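# Tilt the desk lamp's head up to level, then release

## Task

Raise the lamp head's angle so the bulb aims horizontally, directly outward over the desk, then take the hand off the lamp; anything that already satisfied the goal at the start must still satisfy it when the scene ends.

## Robot and tools

Robot: two arms on a table. left_arm carries a left hand and sits on the +y side; right_arm carries a right hand on the -y side. Measured base poses in the scene frame: left_arm (-0.030, +0.375, +0.021) m, quat_wxyz (+1.000, 0, 0, +0.024); right_arm (+0.029, -0.248, +0.014) m, quat_wxyz (+1.000, 0, 0, -0.005). A two-camera stand is fixed behind the arms. A loose object may occasionally get nudged by something other than the robot.

Frame: the scene frame has its origin at table-top height, halfway between the nominal bases, +x out across the table, +z up, +y toward left_arm. Image left/right does not match arm names. Every pose, velocity and offset uses these axes; rotations turn about the arm's Hand target position.

Hand point: a spot rigidly fixed to the palm, about 0.15 m out from the wrist flange and 0.05 m in front of the palm. Its +z runs along straight fingers, +y leaves the palm, +x crosses the palm away from the thumb on the right hand (toward the thumb on the left hand). Straight fingers extend 0.06-0.07 m past it and lie 0.06 m behind it along -y. A bracket on the little-finger side of the wrist can collide with things.

The 28-number row (execute_actions and move): every number is in [-1, 1], and all 28 are always sent, one row covering both arms. Order: left_arm dx, dy, dz, rx, ry, rz; then eight left hand numbers; then right_arm dx, dy, dz, rx, ry, rz; then eight right hand numbers. The six pose numbers are an offset, not a pose: they count from that arm's Hand target as it stood when the action or move began (not from the previous row), in scene-frame axes. Scale: 1.0 equals 0.6 m for dx, dy, dz and 180 degrees for rx, ry, rz, which together form one rotation vector. Sending the same offset again moves the arm further. All six zeros re-requests the current Hand target. Each step the commanded orientation is clipped to within 40 degrees of the measured one.

Hand numbers, in this fixed order: little, ring, middle, index, thumb_bend, thumb_turn, force_limit, speed. Fingers and thumb_bend: +1 straight/open, -1 curled/closed. thumb_turn: +1 beside the palm, -1 opposite the fingers. force_limit maps -1..+1 to roughly 0..10 N at the fingertip (0..15 N for the two thumb motors). speed rises linearly from nearly zero at -1 to full at +0.48 and stays full above; full travel takes 0.49 s. Close at speed -0.94 or lower for a gentle grip. To leave a hand unchanged, resend its last executed eight numbers; if none were ever sent, send hand_measured plus hand_force_limit and hand_speed. A motor only starts when its target changes by at least 0.002.

Tools:
execute_actions(actions, cameras): actions is a list of actions; each action is up to 15 rows, one per 1/30 s step, the last row repeated to fill 15. Each action lasts 0.5 s. An empty list returns images.
move(target, speed, blend, blocking, cameras): target is one row or a list of up to 15 rows, every one an offset from the same starting Hand targets. speed is path top speed in m/s, 0.002 to 4.3, default 0.25 (turn rate capped at twice that in rad/s), one value or one per target. blend, in metres, rounds corners between listed targets; 0 stops at each. The whole move is capped at 10 s. blocking=false returns after about 0.5 s while the move continues. Paths do not avoid obstacles or the other arm; route around an arm's own base rather than close past it.
wait(seconds 0 to 10, cameras): lets time pass holding commands.
stop(cameras): brakes a running move.
zoom_image(camera, region [x0, y0, x1, y1] pixels, max 504 by 504): enlarges part of the latest image from cam_high, cam_left_wrist or cam_right_wrist (each 672x504).
show_instructions(): shows the reference pages.
finished_scene(scene=1): ends the scene permanently.

Results: end_effector_position (m) and end_effector_quat_wxyz per arm in the scene frame; Hand target (basis for the next offsets); hand_measured, hand_stopped_by (moving, target, force, stalled, fault) and hand_load_n (positive means pushed open), each six values in hand-number order; joint positions, velocities, torques; motor temperatures. move adds a line giving how it ended (done, off_target, moving, held, fault) and limits such as paced or held. Hands often rest 1-3 cm short of, usually under, the commanded pose without touching anything; a following command, even zeros, asks for the target again.

Avoid: knocking anything off the table or leaving it off the table; striking fixed or heavy objects; fast impacts or strong pushes; dropping parts or releasing them while they move; overloading fingers; any contact between the two arms or one hand gripping the other. Motors warm when holding loads, stretching out or pushing against unreachable goals: a MOTOR HOT line appears near 85 °C and at 100 °C the arm goes limp for 30-60 s. Before finishing, the lamp must hold the level pose with no hand touching it.

Each tool is called after "Emit:" as a command line: name --argument value for each argument, lists and objects as JSON in quotes; but a table of rows of numbers goes row by row, as --pt "numbers of a row", without its own name.

Reference images:

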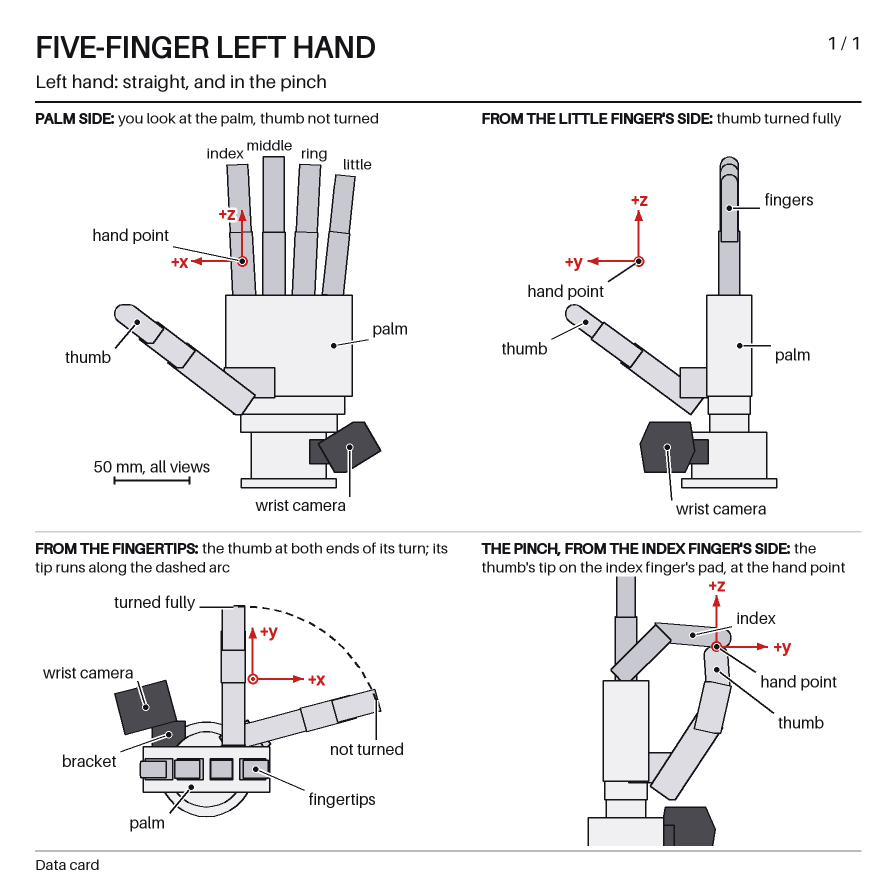

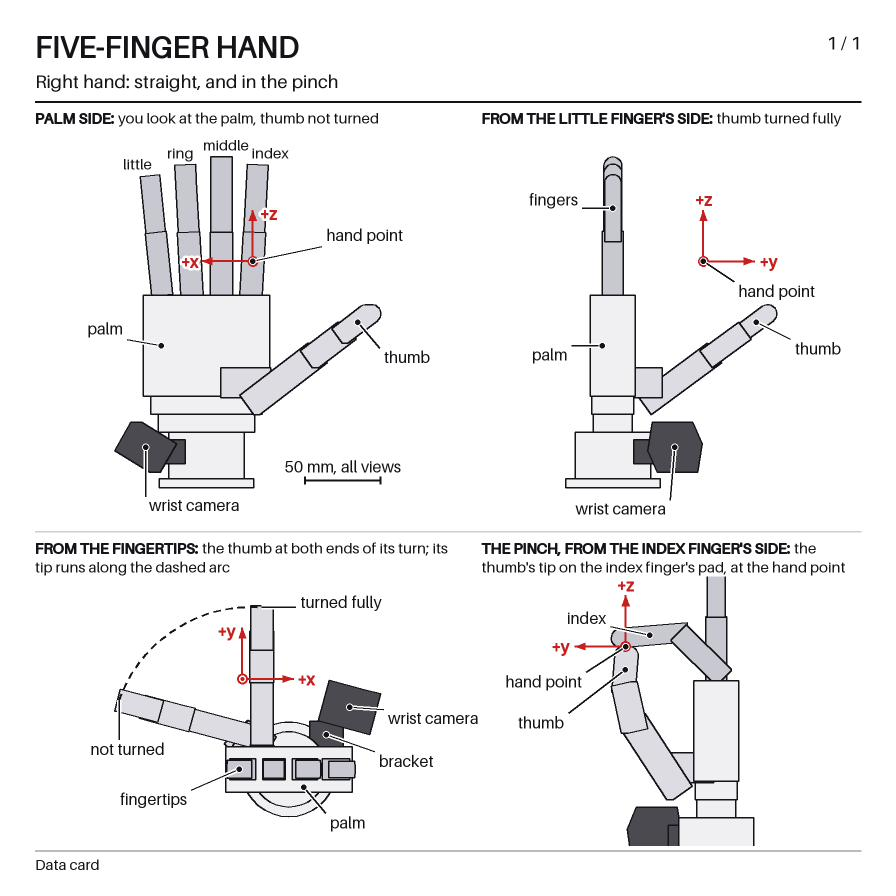

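## Session

Emit:
execute_actions --actions '[]'

Scene clock: 0.00 s.
left_arm: end_effector_position=(+0.6126, +0.1318, +0.2145) hand_measured=(+1.000, +1.000, +1.000, +1.000, +1.000, +1.000) hand_load_n=(+0.5, +0.0, +0.0, +0.0, +0.0, +0.0) hand_stopped_by=(target, target, target, target, target, target) hand_force_limit=0.00 hand_speed=-0.80 end_effector_quat_wxyz=(-0.070, -0.586, +0.747, -0.306) | right_arm: end_effector_position=(+0.3556, +0.0931, +0.3239) hand_measured=(+1.000, +1.000, +1.000, +1.000, +1.000, +1.000) hand_load_n=(+0.0, +0.0, +0.0, +0.0, +0.0, +0.0) hand_stopped_by=(target, target, target, target, target, target) hand_force_limit=0.00 hand_speed=-0.80 end_effector_quat_wxyz=(-0.209, +0.850, -0.468, +0.124)
Joint positions: left_arm=[-0.228 2.053 2.031 -1.14 0.507 -0.047] | right_arm=[0.778 1.382 1.542 -1.251 0.11 0.176]
Joint velocities: within noise
Joint torques (N m): no reading
Motor temperatures (°C): left_arm=[32 30 27 29 26 26] | right_arm=[29 28 28 30 31 24]
Heat: left arm: hottest waist 32 °C; right arm: hottest wrist yaw 31 °C.
Hand target: left_arm +0.6189, +0.1307, +0.2250; -0.061, -0.581, +0.747, -0.316 | right_arm +0.3599, +0.0973, +0.3336; -0.219, +0.847, -0.467, +0.127

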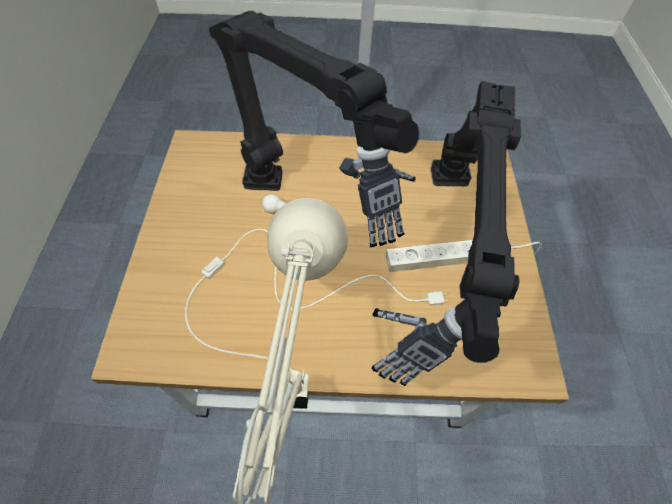

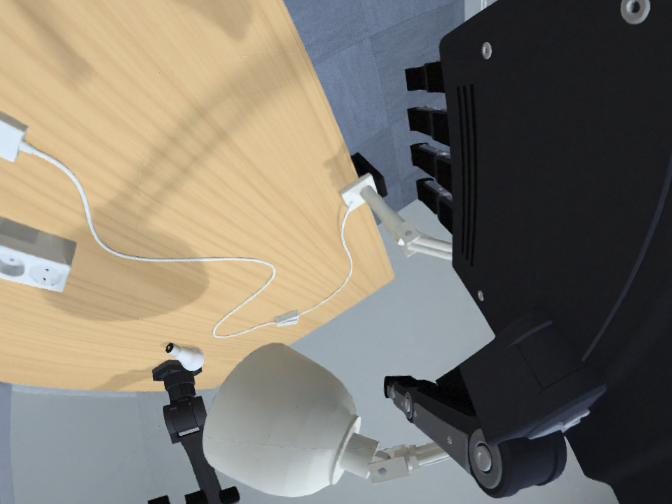

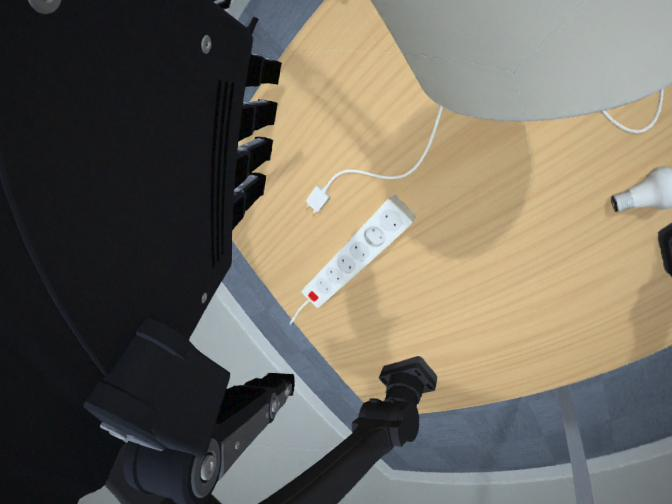

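Emit:
zoom_image --camera "cam_high" --region '[200, 160, 400, 310]'

Emit:
zoom_image --camera "cam_high" --region '[170, 300, 420, 504]'

Emit:
zoom_image --camera "cam_left_wrist" --region '[120, 300, 480, 504]'

Emit:
zoom_image --camera "cam_right_wrist" --region '[300, 0, 672, 250]'

Scaled by 2.520 from the camera's 672x504 image, which has a finer 960x720 frame.

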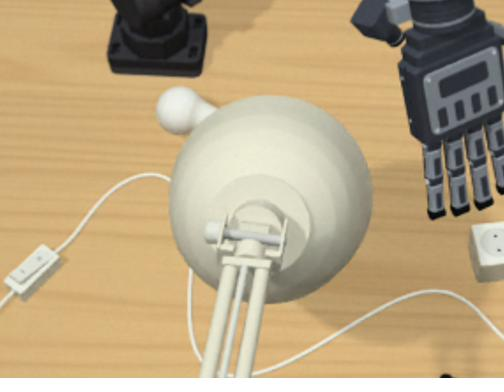

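Scaled by 2.016 from the camera's 672x504 image, which has a finer 960x720 frame.

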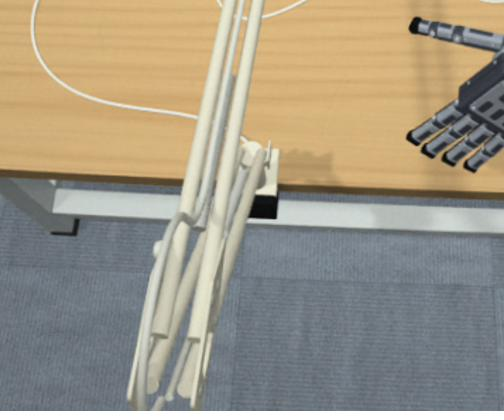

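Scaled by 1.400 from the camera's 672x504 image, which has a finer 960x720 frame.

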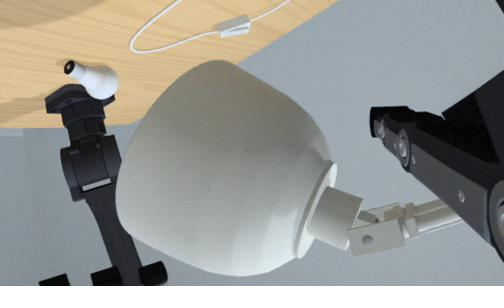

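Scaled by 1.355 from the camera's 672x504 image, which has a finer 960x720 frame.

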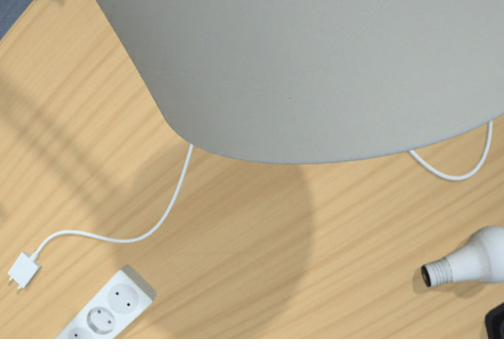

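Emit:
move --target '[0,0,0,0,0,0,1,1,1,1,1,1,0,-0.8, -0.2666,-0.05,0.0333,0,0,0,1,1,1,1,1,1,0,-0.8]' --cameras '["all"]'

Scene clock: 18.70 s.
left_arm: end_effector_position=(+0.6126, +0.1318, +0.2145) hand_measured=(+1.000, +1.000, +1.000, +1.000, +1.000, +1.000) hand_load_n=(+0.0, +0.0, +0.0, +0.0, +0.0, +0.0) hand_stopped_by=(target, target, target, target, target, target) hand_force_limit=0.00 hand_speed=-0.80 end_effector_quat_wxyz=(-0.070, -0.586, +0.747, -0.306) | right_arm: end_effector_position=(+0.2015, +0.0698, +0.3605) hand_measured=(+1.000, +1.000, +1.000, +1.000, +1.000, +1.000) hand_load_n=(+0.0, +0.0, +0.0, +0.0, +0.0, +0.0) hand_stopped_by=(target, target, target, target, target, target) hand_force_limit=0.00 hand_speed=-0.80 end_effector_quat_wxyz=(-0.230, +0.847, -0.461, +0.128)
Joint positions: left_arm=[-0.228 2.053 2.031 -1.14 0.507 -0.047] | right_arm=[1.073 1.09 1.39 -1.391 0.245 0.428]
Joint torques (N m): left_arm=[-1.61 -19.49 11.18 1.5 0.54 -0.01] | right_arm=[-0.21 -5.89 7.65 0.53 0.46 0.11]
Heat: left arm: hottest waist 32 °C; right arm: hottest wrist pitch 30 °C.
Hand target: left_arm +0.6189, +0.1307, +0.2250; -0.061, -0.581, +0.747, -0.316 | right_arm +0.1999, +0.0673, +0.3536; -0.219, +0.847, -0.467, +0.127
Off the commanded pose: left_arm 0.012 m, 2 deg | right_arm 0.008 m, 1 deg.
move: off_target (left_arm)

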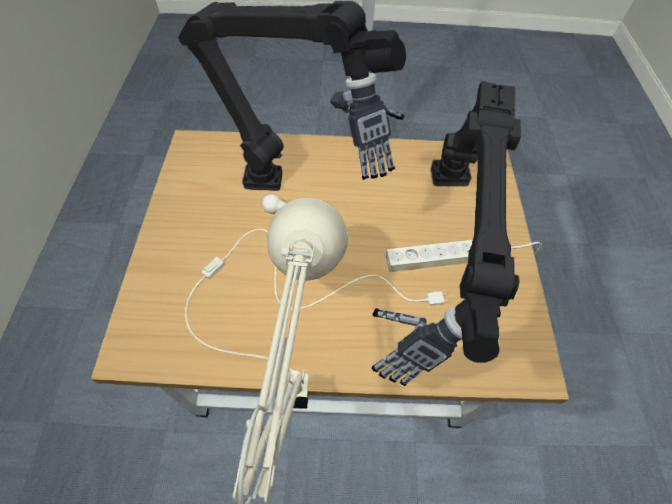

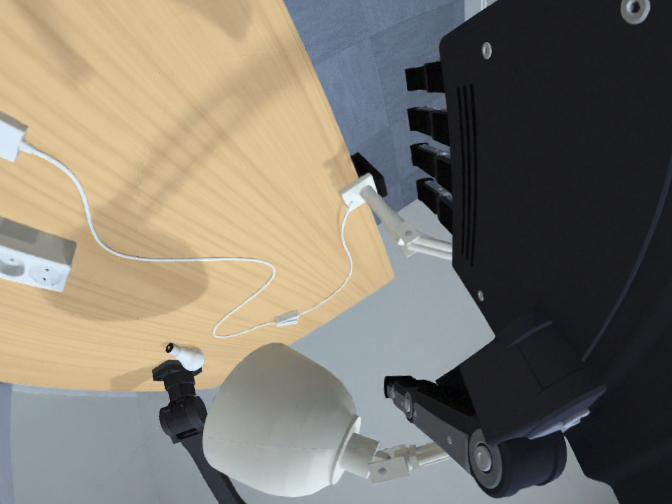

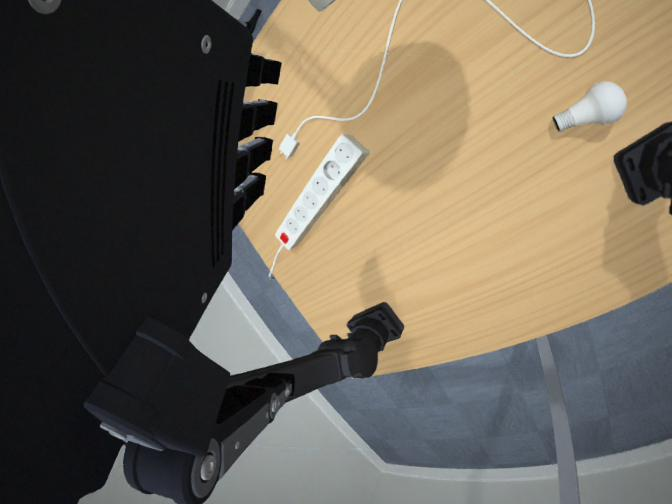

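Emit:
zoom_image --camera "cam_left_wrist" --region '[180, 330, 420, 504]'

Scaled by 2.100 from the camera's 672x504 image, which has a finer 960x720 frame.

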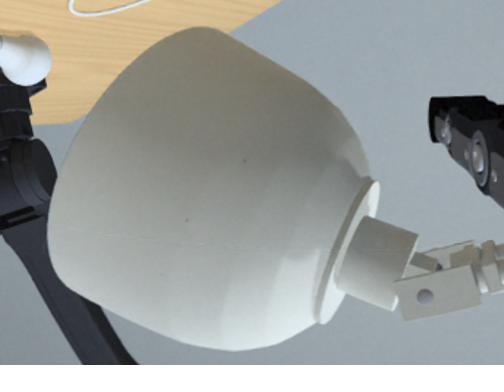

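Emit:
move --target '[-0.02,0.02,0,-0.160,0.1965,0.0573,1,1,1,1,1,1,0,-0.8, 0,0,0,0,0,0,1,1,1,1,1,1,0,-0.8]' --cameras '["all"]'

Scene clock: 28.17 s.
left_arm: end_effector_position=(+0.5972, +0.1395, +0.2262) hand_measured=(+1.000, +1.000, +1.000, +1.000, +1.000, +1.000) hand_load_n=(+0.0, +0.0, +0.0, +0.0, +0.0, +0.0) hand_stopped_by=(target, target, target, target, target, target) hand_force_limit=0.00 hand_speed=-0.80 end_effector_quat_wxyz=(+0.393, +0.674, -0.546, +0.305) | right_arm: end_effector_position=(+0.2015, +0.0698, +0.3605) hand_measured=(+1.000, +1.000, +1.000, +1.000, +1.000, +1.000) hand_load_n=(+0.0, +0.0, +0.0, +0.0, +0.0, +0.0) hand_stopped_by=(target, target, target, target, target, target) hand_force_limit=0.00 hand_speed=-0.80 end_effector_quat_wxyz=(-0.230, +0.847, -0.462, +0.128)
Joint positions: left_arm=[-0.116 2.204 2.057 -1.343 1.039 -0.324] | right_arm=[1.073 1.09 1.39 -1.391 0.245 0.429]
Joint torques (N m): left_arm=[-1.08 -18.49 11.69 0.08 1.03 -0.13] | right_arm=[-0.21 -5.89 7.68 0.53 0.46 0.1]
Heat: left arm: hottest shoulder 33 °C; right arm: hottest elbow 30 °C.
Hand target: left_arm +0.6068, +0.1427, +0.2249; +0.395, +0.679, -0.539, +0.303 | right_arm +0.1999, +0.0673, +0.3536; -0.219, +0.847, -0.467, +0.127
Off the commanded pose: left_arm 0.010 m, 1 deg | right_arm 0.008 m, 1 deg.
move: done

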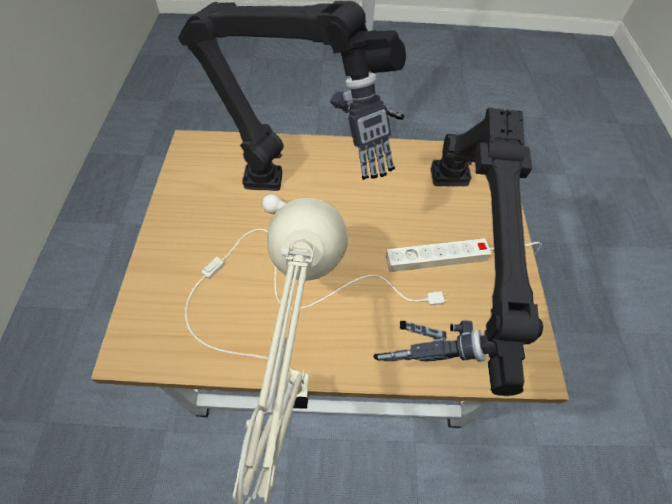

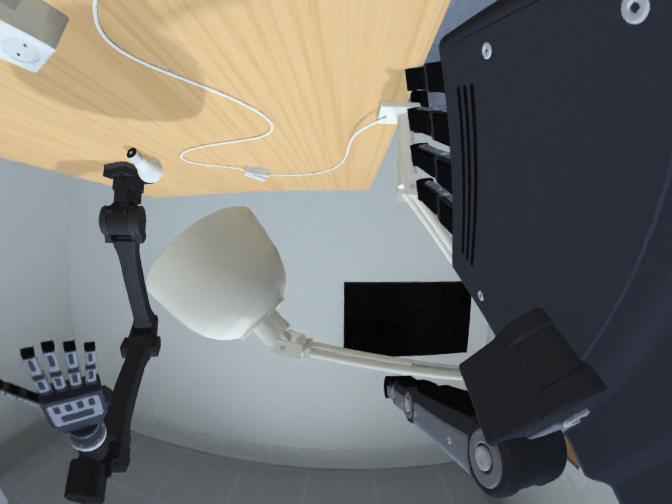

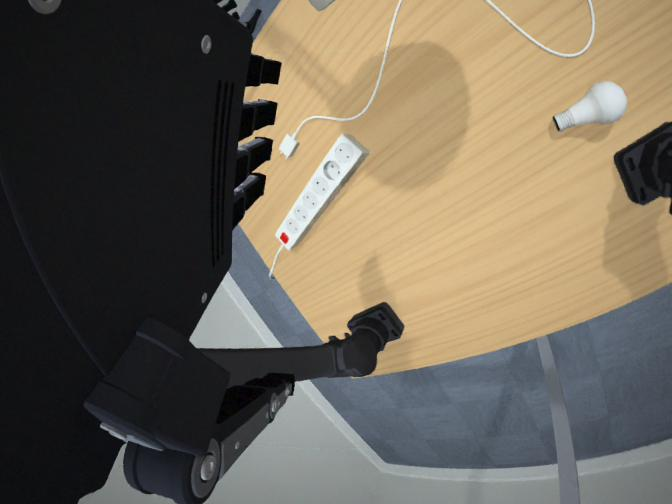

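Emit:
move --target '[-0.02,0,0,-0.160,0.1965,0.0573,1,1,1,1,1,1,0,-0.8, 0,0,0,0,0,0,1,1,1,1,1,1,0,-0.8]' --cameras '["all"]'

Scene clock: 30.70 s.
left_arm: end_effector_position=(+0.5940, +0.1455, +0.2417) hand_measured=(+1.000, +1.000, +1.000, +1.000, +1.000, +1.000) hand_load_n=(+0.0, +0.0, +0.0, +0.0, +0.0, +0.0) hand_stopped_by=(target, target, target, target, target, target) hand_force_limit=0.00 hand_speed=-0.80 end_effector_quat_wxyz=(+0.664, +0.652, -0.278, +0.240) | right_arm: end_effector_position=(+0.2015, +0.0698, +0.3605) hand_measured=(+1.000, +1.000, +1.000, +1.000, +1.000, +1.000) hand_load_n=(+0.0, +0.5, +0.0, +0.0, -0.5, +0.0) hand_stopped_by=(target, target, target, target, target, target) hand_force_limit=0.00 hand_speed=-0.80 end_effector_quat_wxyz=(-0.230, +0.847, -0.462, +0.128)
Joint positions: left_arm=[-0.103 2.246 1.832 -1.248 1.567 -0.73] | right_arm=[1.073 1.09 1.39 -1.391 0.245 0.429]
Joint torques (N m): left_arm=[-1.96 -18.08 6.94 0.1 1.16 -0.13] | right_arm=[-0.21 -5.83 7.66 0.5 0.46 0.1]
Heat: left arm: hottest shoulder 33 °C; right arm: hottest elbow 30 °C.
Hand target: left_arm +0.5948, +0.1427, +0.2248; +0.664, +0.665, -0.243, +0.241 | right_arm +0.1999, +0.0673, +0.3536; -0.219, +0.847, -0.467, +0.127
Off the commanded pose: left_arm 0.017 m, 4 deg | right_arm 0.008 m, 1 deg.
move: off_target (left_arm)

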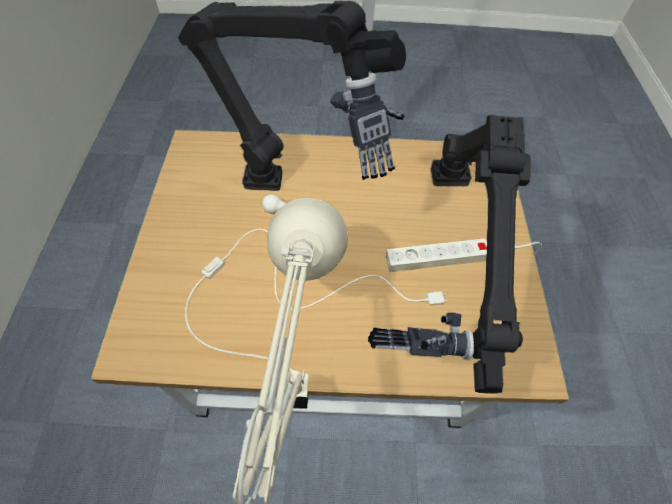

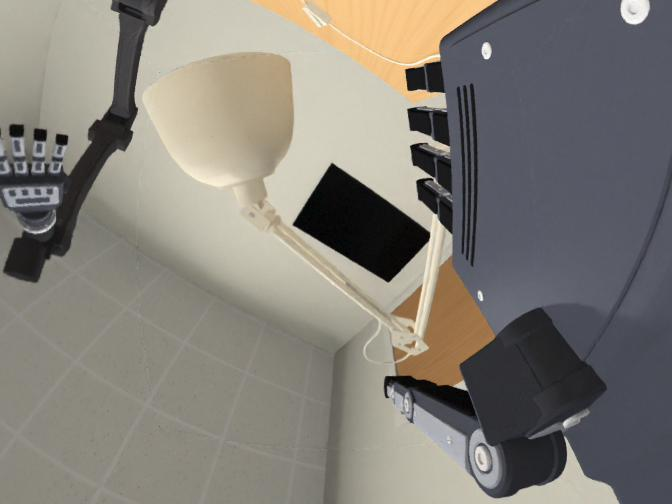

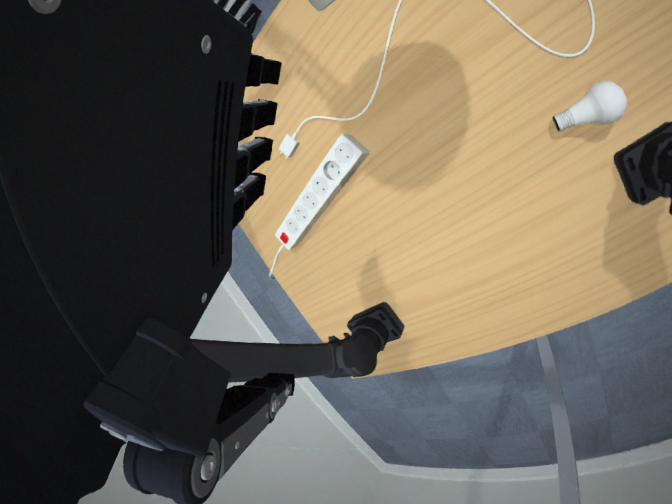

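Emit:
move --target '[-0.1247,-0.2545,0.0,0,0,0,1,1,1,1,1,1,0,-0.8, 0,0,0,0,0,0,1,1,1,1,1,1,0,-0.8]' --cameras '["all"]' --speed 0.2

Scene clock: 33.13 s.
left_arm: end_effector_position=(+0.5099, -0.0100, +0.2319) hand_measured=(+1.000, +1.000, +1.000, +1.000, +1.000, +1.000) hand_load_n=(+0.0, -0.5, +0.0, +0.0, -0.5, +0.0) hand_stopped_by=(target, target, target, target, target, target) hand_force_limit=0.00 hand_speed=-0.80 end_effector_quat_wxyz=(+0.694, +0.616, -0.348, +0.135) | right_arm: end_effector_position=(+0.2015, +0.0698, +0.3605) hand_measured=(+1.000, +1.000, +1.000, +1.000, +1.000, +1.000) hand_load_n=(+0.0, +0.0, +0.0, +0.0, +0.0, +0.0) hand_stopped_by=(target, target, target, target, target, target) hand_force_limit=0.00 hand_speed=-0.80 end_effector_quat_wxyz=(-0.230, +0.847, -0.462, +0.128)
Joint positions: left_arm=[-0.369 2.252 1.812 -1.248 1.569 -0.746] | right_arm=[1.073 1.09 1.39 -1.391 0.245 0.429]
Joint torques (N m): left_arm=[-1.14 -17.73 9.95 0.49 1.15 -0.11] | right_arm=[-0.09 -5.71 7.66 0.53 0.46 0.1]
Heat: left arm: hottest shoulder 33 °C; right arm: hottest elbow 30 °C.
Hand target: left_arm +0.5200, -0.0101, +0.2248; +0.664, +0.665, -0.243, +0.241 | right_arm +0.1999, +0.0673, +0.3536; -0.219, +0.847, -0.467, +0.127
Off the commanded pose: left_arm 0.012 m, 18 deg | right_arm 0.008 m, 1 deg.
joint sent to its limit (left arm) — joint 5 (wrist yaw), upper limit. The joint targets are off in orientation, not in position.
move: off_target (left_arm)

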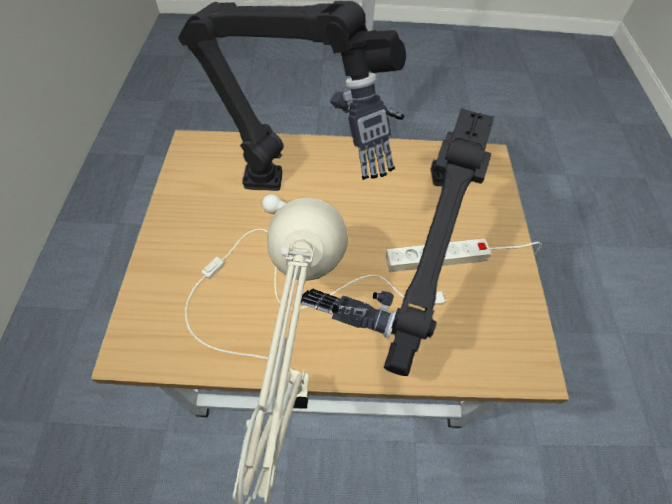

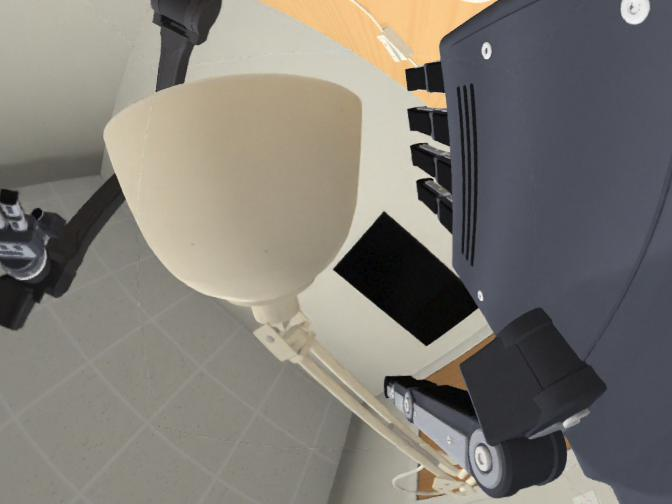

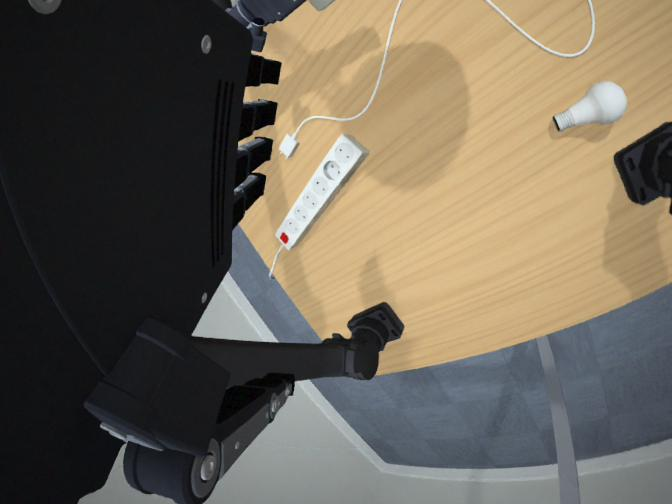

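Emit:
move --target '[0.0,-0.0167,0.0,0.0766,0.0548,-0.1093,1,1,1,1,1,1,0,-0.8, 0,0,0,0,0,0,1,1,1,1,1,1,0,-0.8]' --cameras '["all"]' --speed 0.15

Scene clock: 41.03 s.
left_arm: end_effector_position=(+0.5080, -0.0191, +0.2124) hand_measured=(+1.000, +1.000, +1.000, +1.000, +1.000, +1.000) hand_load_n=(+0.0, +0.0, +0.0, +0.0, +0.0, +0.0) hand_stopped_by=(target, target, target, target, target, target) hand_force_limit=0.00 hand_speed=-0.80 end_effector_quat_wxyz=(+0.632, +0.708, -0.315, +0.025) | right_arm: end_effector_position=(+0.2015, +0.0698, +0.3605) hand_measured=(+1.000, +1.000, +1.000, +1.000, +1.000, +1.000) hand_load_n=(+0.0, +0.0, +0.0, +0.0, +0.0, +0.0) hand_stopped_by=(target, target, target, target, target, target) hand_force_limit=0.00 hand_speed=-0.80 end_effector_quat_wxyz=(-0.230, +0.847, -0.462, +0.128)
Joint positions: left_arm=[-0.369 2.252 1.859 -1.45 1.36 -0.834] | right_arm=[1.073 1.09 1.39 -1.391 0.245 0.429]
Joint torques (N m): left_arm=[-1.26 -19.14 11.92 -0.46 0.9 -0.06] | right_arm=[-0.21 -5.77 7.71 0.51 0.46 0.1]
Heat: left arm: hottest shoulder 33 °C; right arm: hottest elbow 30 °C.
Hand target: left_arm +0.5200, -0.0201, +0.2249; +0.629, +0.706, -0.322, +0.036 | right_arm +0.1999, +0.0673, +0.3536; -0.219, +0.847, -0.467, +0.127
Off the commanded pose: left_arm 0.017 m, 2 deg | right_arm 0.008 m, 1 deg.
move: off_target (left_arm)

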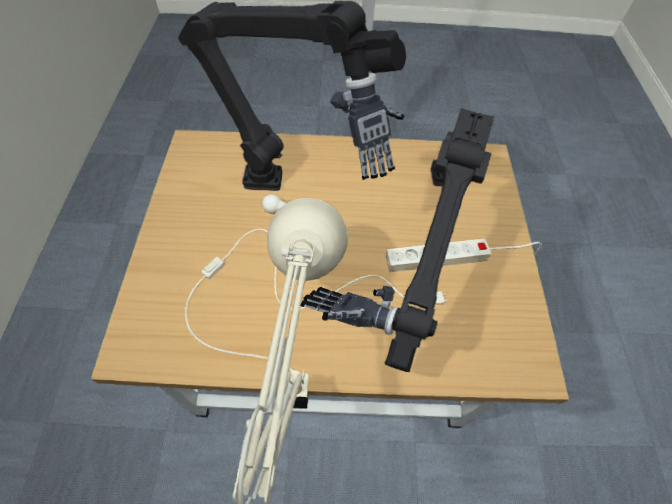

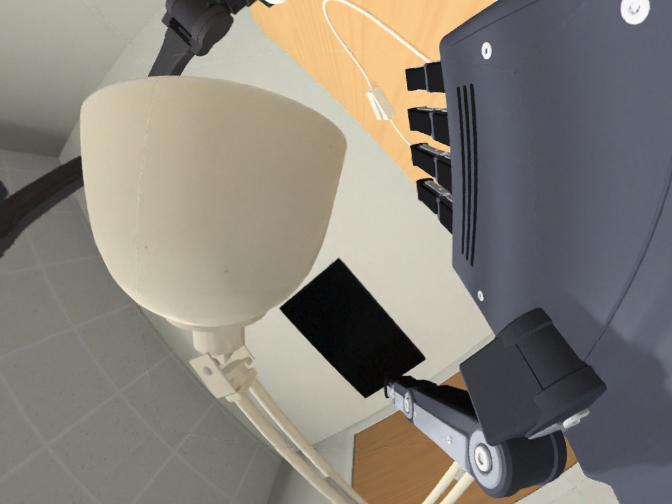

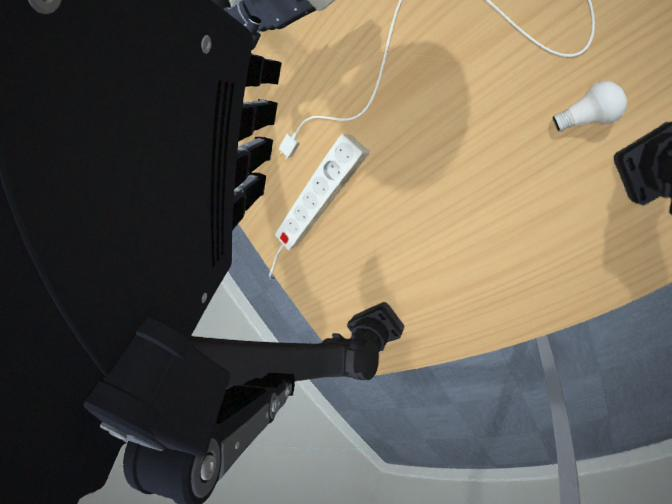

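Emit:
move --target '[-0.07,0.0035,0.0,0,0,0,1,1,1,1,1,1,0,-0.8, 0,0,0,0,0,0,1,1,1,1,1,1,0,-0.8]' --cameras '["cam_high","cam_left_wrist"]' --speed 0.1

Scene clock: 43.30 s.
left_arm: end_effector_position=(+0.4844, -0.0142, +0.2156) hand_measured=(+1.000, +1.000, +1.000, +1.000, +1.000, +1.000) hand_load_n=(+0.0, +0.0, +0.0, +0.0, +0.0, +0.0) hand_stopped_by=(target, target, target, target, target, target) hand_force_limit=0.00 hand_speed=-0.80 end_effector_quat_wxyz=(+0.630, +0.708, -0.318, +0.034) | right_arm: end_effector_position=(+0.2015, +0.0698, +0.3605) hand_measured=(+1.000, +1.000, +1.000, +1.000, +1.000, +1.000) hand_load_n=(+0.0, +0.0, +0.0, +0.0, +0.0, +0.0) hand_stopped_by=(target, target, target, target, target, target) hand_force_limit=0.00 hand_speed=-0.80 end_effector_quat_wxyz=(-0.230, +0.847, -0.462, +0.128)
Joint positions: left_arm=[-0.374 2.166 1.719 -1.316 1.36 -0.899] | right_arm=[1.073 1.09 1.39 -1.391 0.245 0.429]
Joint torques (N m): left_arm=[-2.43 -20.19 6.34 0.72 1.06 -0.11] | right_arm=[-0.09 -5.71 7.64 0.54 0.46 0.09]
Heat: left arm: hottest shoulder 33 °C; right arm: hottest elbow 30 °C.
Hand target: left_arm +0.4780, -0.0180, +0.2249; +0.629, +0.706, -0.322, +0.036 | right_arm +0.1999, +0.0673, +0.3536; -0.219, +0.847, -0.467, +0.127
Off the commanded pose: left_arm 0.012 m, 1 deg | right_arm 0.008 m, 1 deg.
move: off_target (left_arm)
Images, in order (width x height): cam_high 672x504, cam_left_wrist 672x504.

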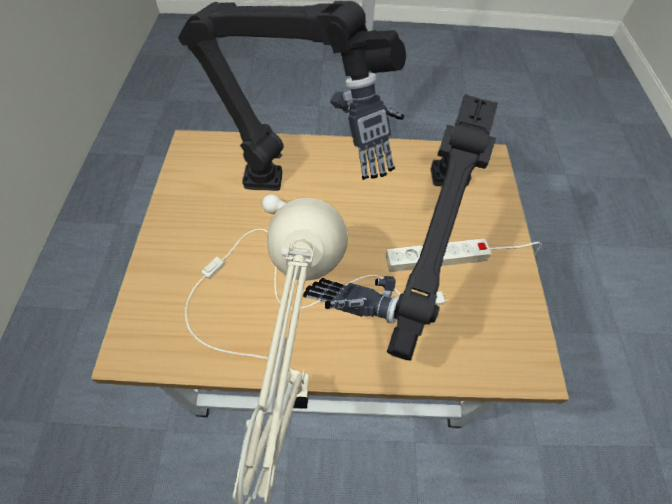

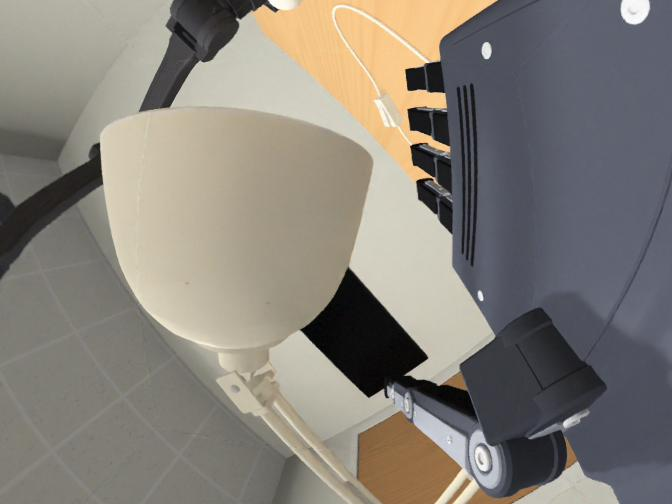

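Emit:
move --target '[-0.0333,-0.003,0.0367,0,0,0,1,1,1,1,1,1,0,-0.8, 0,0,0,0,0,0,1,1,1,1,1,1,0,-0.8]' --cameras '["cam_left_wrist"]' --speed 0.06

Scene clock: 45.17 s.
left_arm: end_effector_position=(+0.4646, -0.0158, +0.2351) hand_measured=(+1.000, +1.000, +1.000, +1.000, +1.000, +1.000) hand_load_n=(+0.0, +0.0, +0.0, +0.0, +0.0, +0.0) hand_stopped_by=(target, target, target, target, target, target) hand_force_limit=0.00 hand_speed=-0.80 end_effector_quat_wxyz=(+0.628, +0.710, -0.316, +0.032) | right_arm: end_effector_position=(+0.2015, +0.0698, +0.3605) hand_measured=(+1.000, +1.000, +1.000, +1.000, +1.000, +1.000) hand_load_n=(+0.0, +0.0, +0.0, +0.0, +0.0, -0.5) hand_stopped_by=(target, target, target, target, target, target) hand_force_limit=0.00 hand_speed=-0.80 end_effector_quat_wxyz=(-0.230, +0.847, -0.462, +0.128)
Joint positions: left_arm=[-0.387 2.086 1.641 -1.258 1.358 -0.965] | right_arm=[1.073 1.09 1.39 -1.391 0.245 0.429]
Joint torques (N m): left_arm=[-2.37 -19.72 6.71 0.77 1.25 -0.11] | right_arm=[-0.21 -5.77 7.66 0.5 0.46 0.1]
Heat: left arm: hottest shoulder 33 °C; right arm: hottest elbow 30 °C.
Hand target: left_arm +0.4580, -0.0198, +0.2469; +0.629, +0.706, -0.322, +0.036 | right_arm +0.1999, +0.0673, +0.3536; -0.219, +0.847, -0.467, +0.127
Off the commanded pose: left_arm 0.014 m, 1 deg | right_arm 0.008 m, 1 deg.
move: off_target (left_arm)
Images, in order (width x height): cam_left_wrist 672x504.

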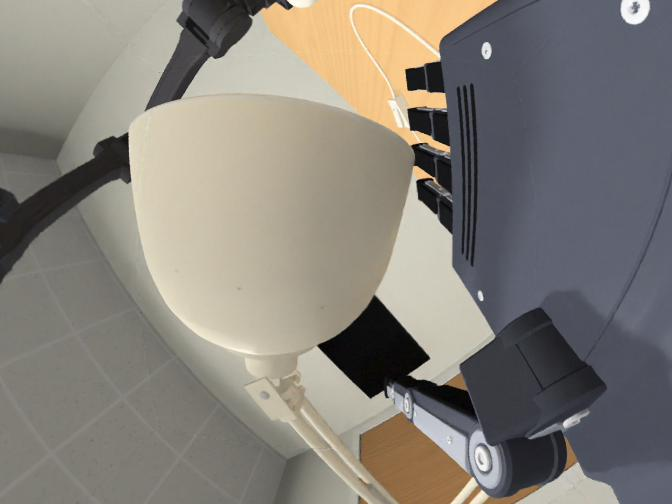

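Emit:
move --target '[-0.0467,0,0.025,0,0.0222,0,1,1,1,1,1,1,0,-0.8, 0,0,0,0,0,0,1,1,1,1,1,1,0,-0.8]' --cameras '["cam_high","cam_left_wrist"]' --speed 0.05

Scene clock: 49.20 s.
left_arm: end_effector_position=(+0.4463, -0.0102, +0.2358) hand_measured=(+1.000, +1.000, +1.000, +1.000, +1.000, +1.000) hand_load_n=(+0.0, +0.0, +0.0, +0.5, +0.0, +0.0) hand_stopped_by=(target, target, target, target, target, target) hand_force_limit=0.00 hand_speed=-0.80 end_effector_quat_wxyz=(+0.635, +0.719, -0.282, +0.004) | right_arm: end_effector_position=(+0.2015, +0.0698, +0.3605) hand_measured=(+1.000, +1.000, +1.000, +1.000, +1.000, +1.000) hand_load_n=(+0.0, +0.0, +0.0, +0.0, +0.0, +0.0) hand_stopped_by=(target, target, target, target, target, target) hand_force_limit=0.00 hand_speed=-0.80 end_effector_quat_wxyz=(-0.230, +0.847, -0.462, +0.128)
Joint positions: left_arm=[-0.388 2.03 1.539 -1.216 1.374 -1.052] | right_arm=[1.073 1.09 1.39 -1.391 0.245 0.429]
Joint torques (N m): left_arm=[-3.6 -20.6 6.41 0.46 1.7 0.01] | right_arm=[-0.09 -5.83 7.66 0.51 0.47 0.09]
Heat: left arm: hottest shoulder 33 °C; right arm: hottest elbow 31 °C.
Hand target: left_arm +0.4300, -0.0197, +0.2619; +0.640, +0.707, -0.300, +0.012 | right_arm +0.1999, +0.0673, +0.3536; -0.219, +0.847, -0.467, +0.127
Off the commanded pose: left_arm 0.032 m, 3 deg | right_arm 0.008 m, 1 deg.
move: off_target (left_arm)
Images, in order (width x height): cam_high 672x504, cam_left_wrist 672x504.

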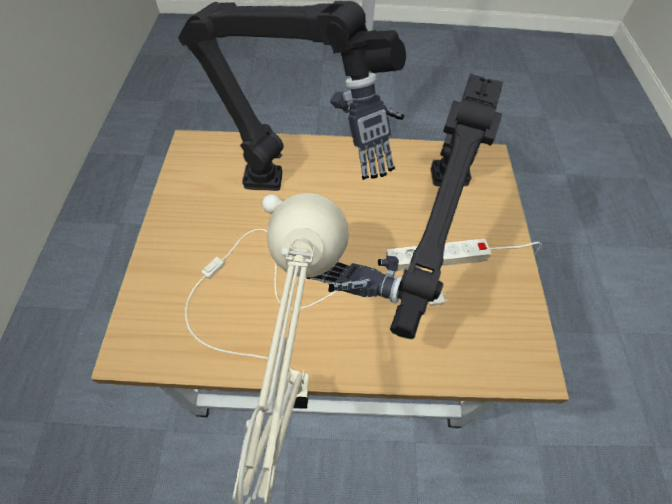

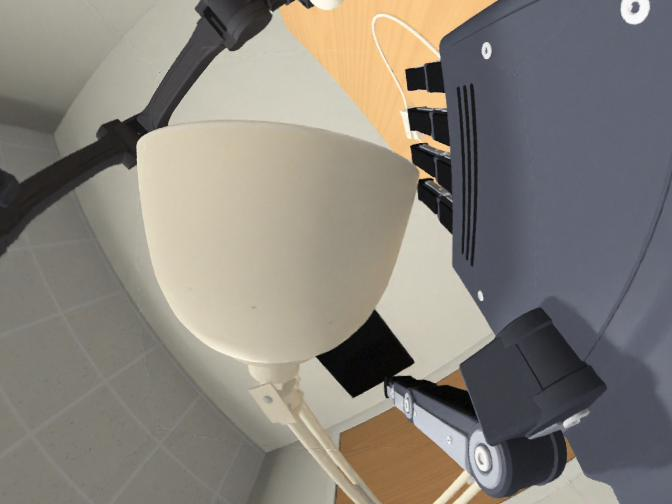

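Emit:
move --target '[-0.015,0.0,0.045,0,0.0111,0,1,1,1,1,1,1,0,-0.8, 0,0,0,0,0,0,1,1,1,1,1,1,0,-0.8]' --cameras '["cam_high","cam_left_wrist"]' --speed 0.05

Scene clock: 50.67 s.
left_arm: end_effector_position=(+0.4392, -0.0105, +0.2441) hand_measured=(+1.000, +1.000, +1.000, +1.000, +1.000, +1.000) hand_load_n=(+0.0, +0.0, +0.5, +1.0, +0.0, +0.0) hand_stopped_by=(target, target, target, target, target, target) hand_force_limit=0.00 hand_speed=-0.80 end_effector_quat_wxyz=(+0.634, +0.725, -0.268, -0.013) | right_arm: end_effector_position=(+0.2015, +0.0698, +0.3605) hand_measured=(+1.000, +1.000, +1.000, +1.000, +1.000, +1.000) hand_load_n=(+0.0, +0.0, +0.0, +0.0, +0.0, +0.0) hand_stopped_by=(target, target, target, target, target, target) hand_force_limit=0.00 hand_speed=-0.80 end_effector_quat_wxyz=(-0.230, +0.847, -0.462, +0.128)
Joint positions: left_arm=[-0.393 2 1.516 -1.231 1.372 -1.092] | right_arm=[1.073 1.09 1.39 -1.391 0.245 0.429]
Joint torques (N m): left_arm=[-3.66 -21.6 7.34 -0.55 2.34 0.04] | right_arm=[-0.15 -5.71 7.68 0.5 0.46 0.1]
Heat: left arm: hottest shoulder 34 °C; right arm: hottest elbow 31 °C.
Hand target: left_arm +0.4211, -0.0197, +0.2889; +0.646, +0.707, -0.288, -0.001 | right_arm +0.1999, +0.0673, +0.3536; -0.219, +0.847, -0.467, +0.127
Off the commanded pose: left_arm 0.049 m, 4 deg | right_arm 0.008 m, 1 deg.
move: off_target (left_arm)
Images, in order (width x height): cam_high 672x504, cam_left_wrist 672x504.

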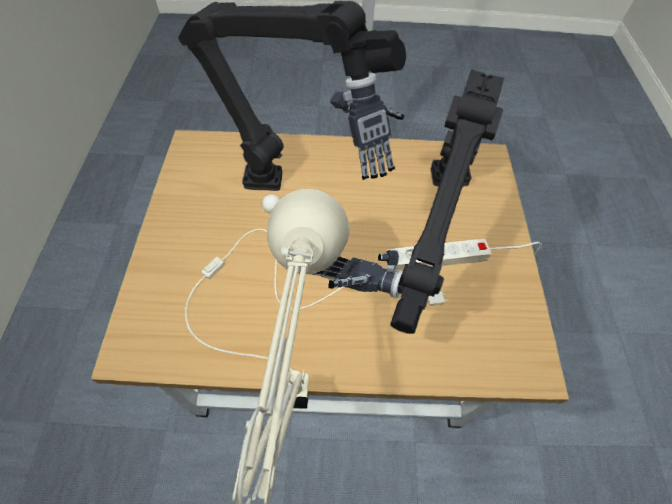

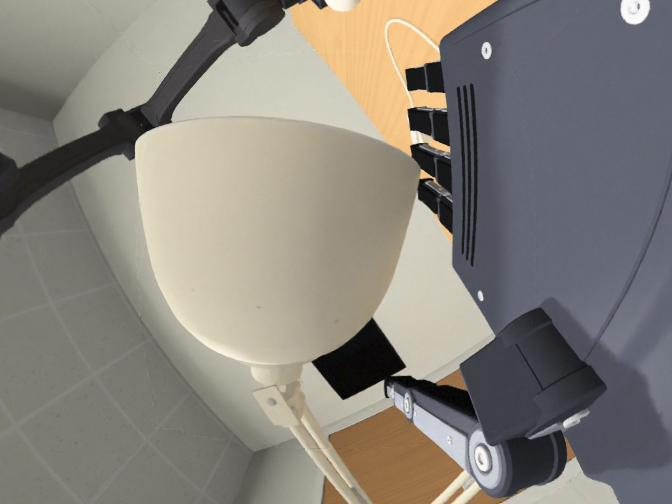

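Emit:
zoom_image --camera "cam_high" --region '[200, 160, 400, 310]'

Scaled by 2.520 from the camera's 672x504 image, which has a finer 960x720 frame.

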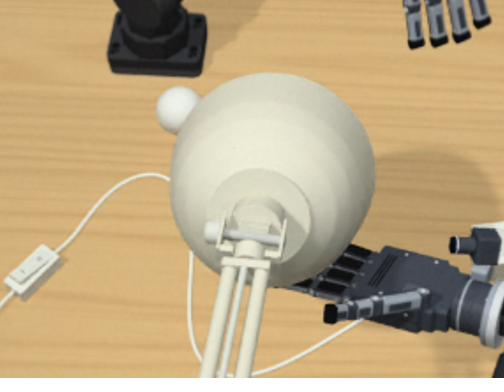

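Emit:
move --pt "-0.03 0.0 0.045 0 0.0222 0 1 1 1 1 1 1 0 -0.8 0 0 0 0 0 0 1 1 1 1 1 1 0 -0.8" --pt "-0.055 0.0 0.09 0 0.0333 0 1 1 1 1 1 1 0 -0.8 0 0 0 0 0 0 1 1 1 1 1 1 0 -0.8" --cameras '["cam_high","cam_left_wrist"]' --speed 0.05 --blend '[0.01,0]'

Emit:
zoom_image --camera "cam_high" --region '[200, 160, 400, 310]'

Scene clock: 53.37 s.
left_arm: end_effector_position=(+0.4048, -0.0108, +0.2774) hand_measured=(+1.000, +1.000, +1.000, +1.000, +1.000, +1.000) hand_load_n=(+0.0, +0.0, +0.5, +0.5, +0.0, +0.0) hand_stopped_by=(target, target, target, target, target, target) hand_force_limit=0.00 hand_speed=-0.80 end_effector_quat_wxyz=(+0.636, +0.736, -0.220, -0.071) | right_arm: end_effector_position=(+0.2015, +0.0698, +0.3605) hand_measured=(+1.000, +1.000, +1.000, +1.000, +1.000, +1.000) hand_load_n=(+0.0, +0.0, +0.0, +0.0, +0.0, +0.0) hand_stopped_by=(target, target, target, target, target, target) hand_force_limit=0.00 hand_speed=-0.80 end_effector_quat_wxyz=(-0.230, +0.847, -0.462, +0.128)
Joint positions: left_arm=[-0.416 1.883 1.423 -1.29 1.387 -1.21] | right_arm=[1.073 1.09 1.39 -1.391 0.245 0.429]
Joint torques (N m): left_arm=[-3.78 -21.48 9.14 0.13 3.48 0.08] | right_arm=[-0.15 -5.77 7.71 0.54 0.46 0.09]
Heat: left arm: hottest shoulder 34 °C; right arm: hottest elbow 31 °C.
Hand target: left_arm +0.3880, -0.0198, +0.3429; +0.660, +0.706, -0.254, -0.038 | right_arm +0.1999, +0.0673, +0.3536; -0.219, +0.847, -0.467, +0.127
Off the commanded pose: left_arm 0.068 m, 7 deg | right_arm 0.008 m, 1 deg.
move: off_target (left_arm)
Images, in order (width x height): cam_high 672x504, cam_left_wrist 672x504.

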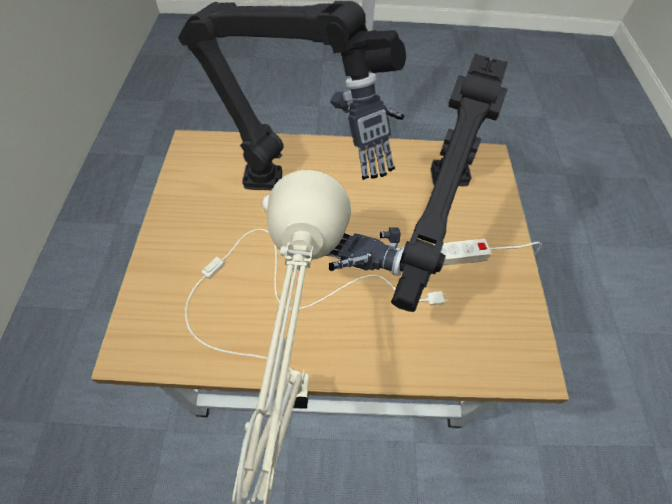

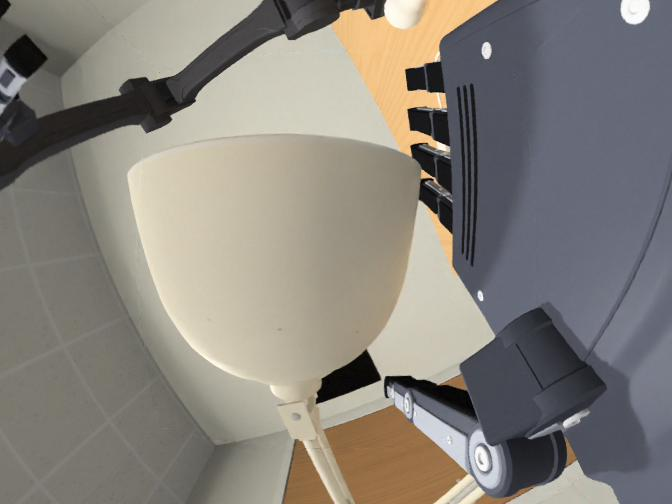

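Scaled by 2.520 from the camera's 672x504 image, which has a finer 960x720 frame.

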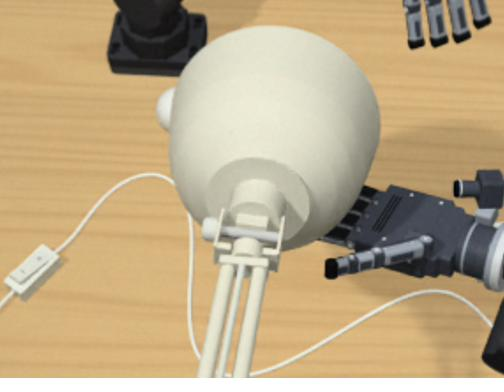

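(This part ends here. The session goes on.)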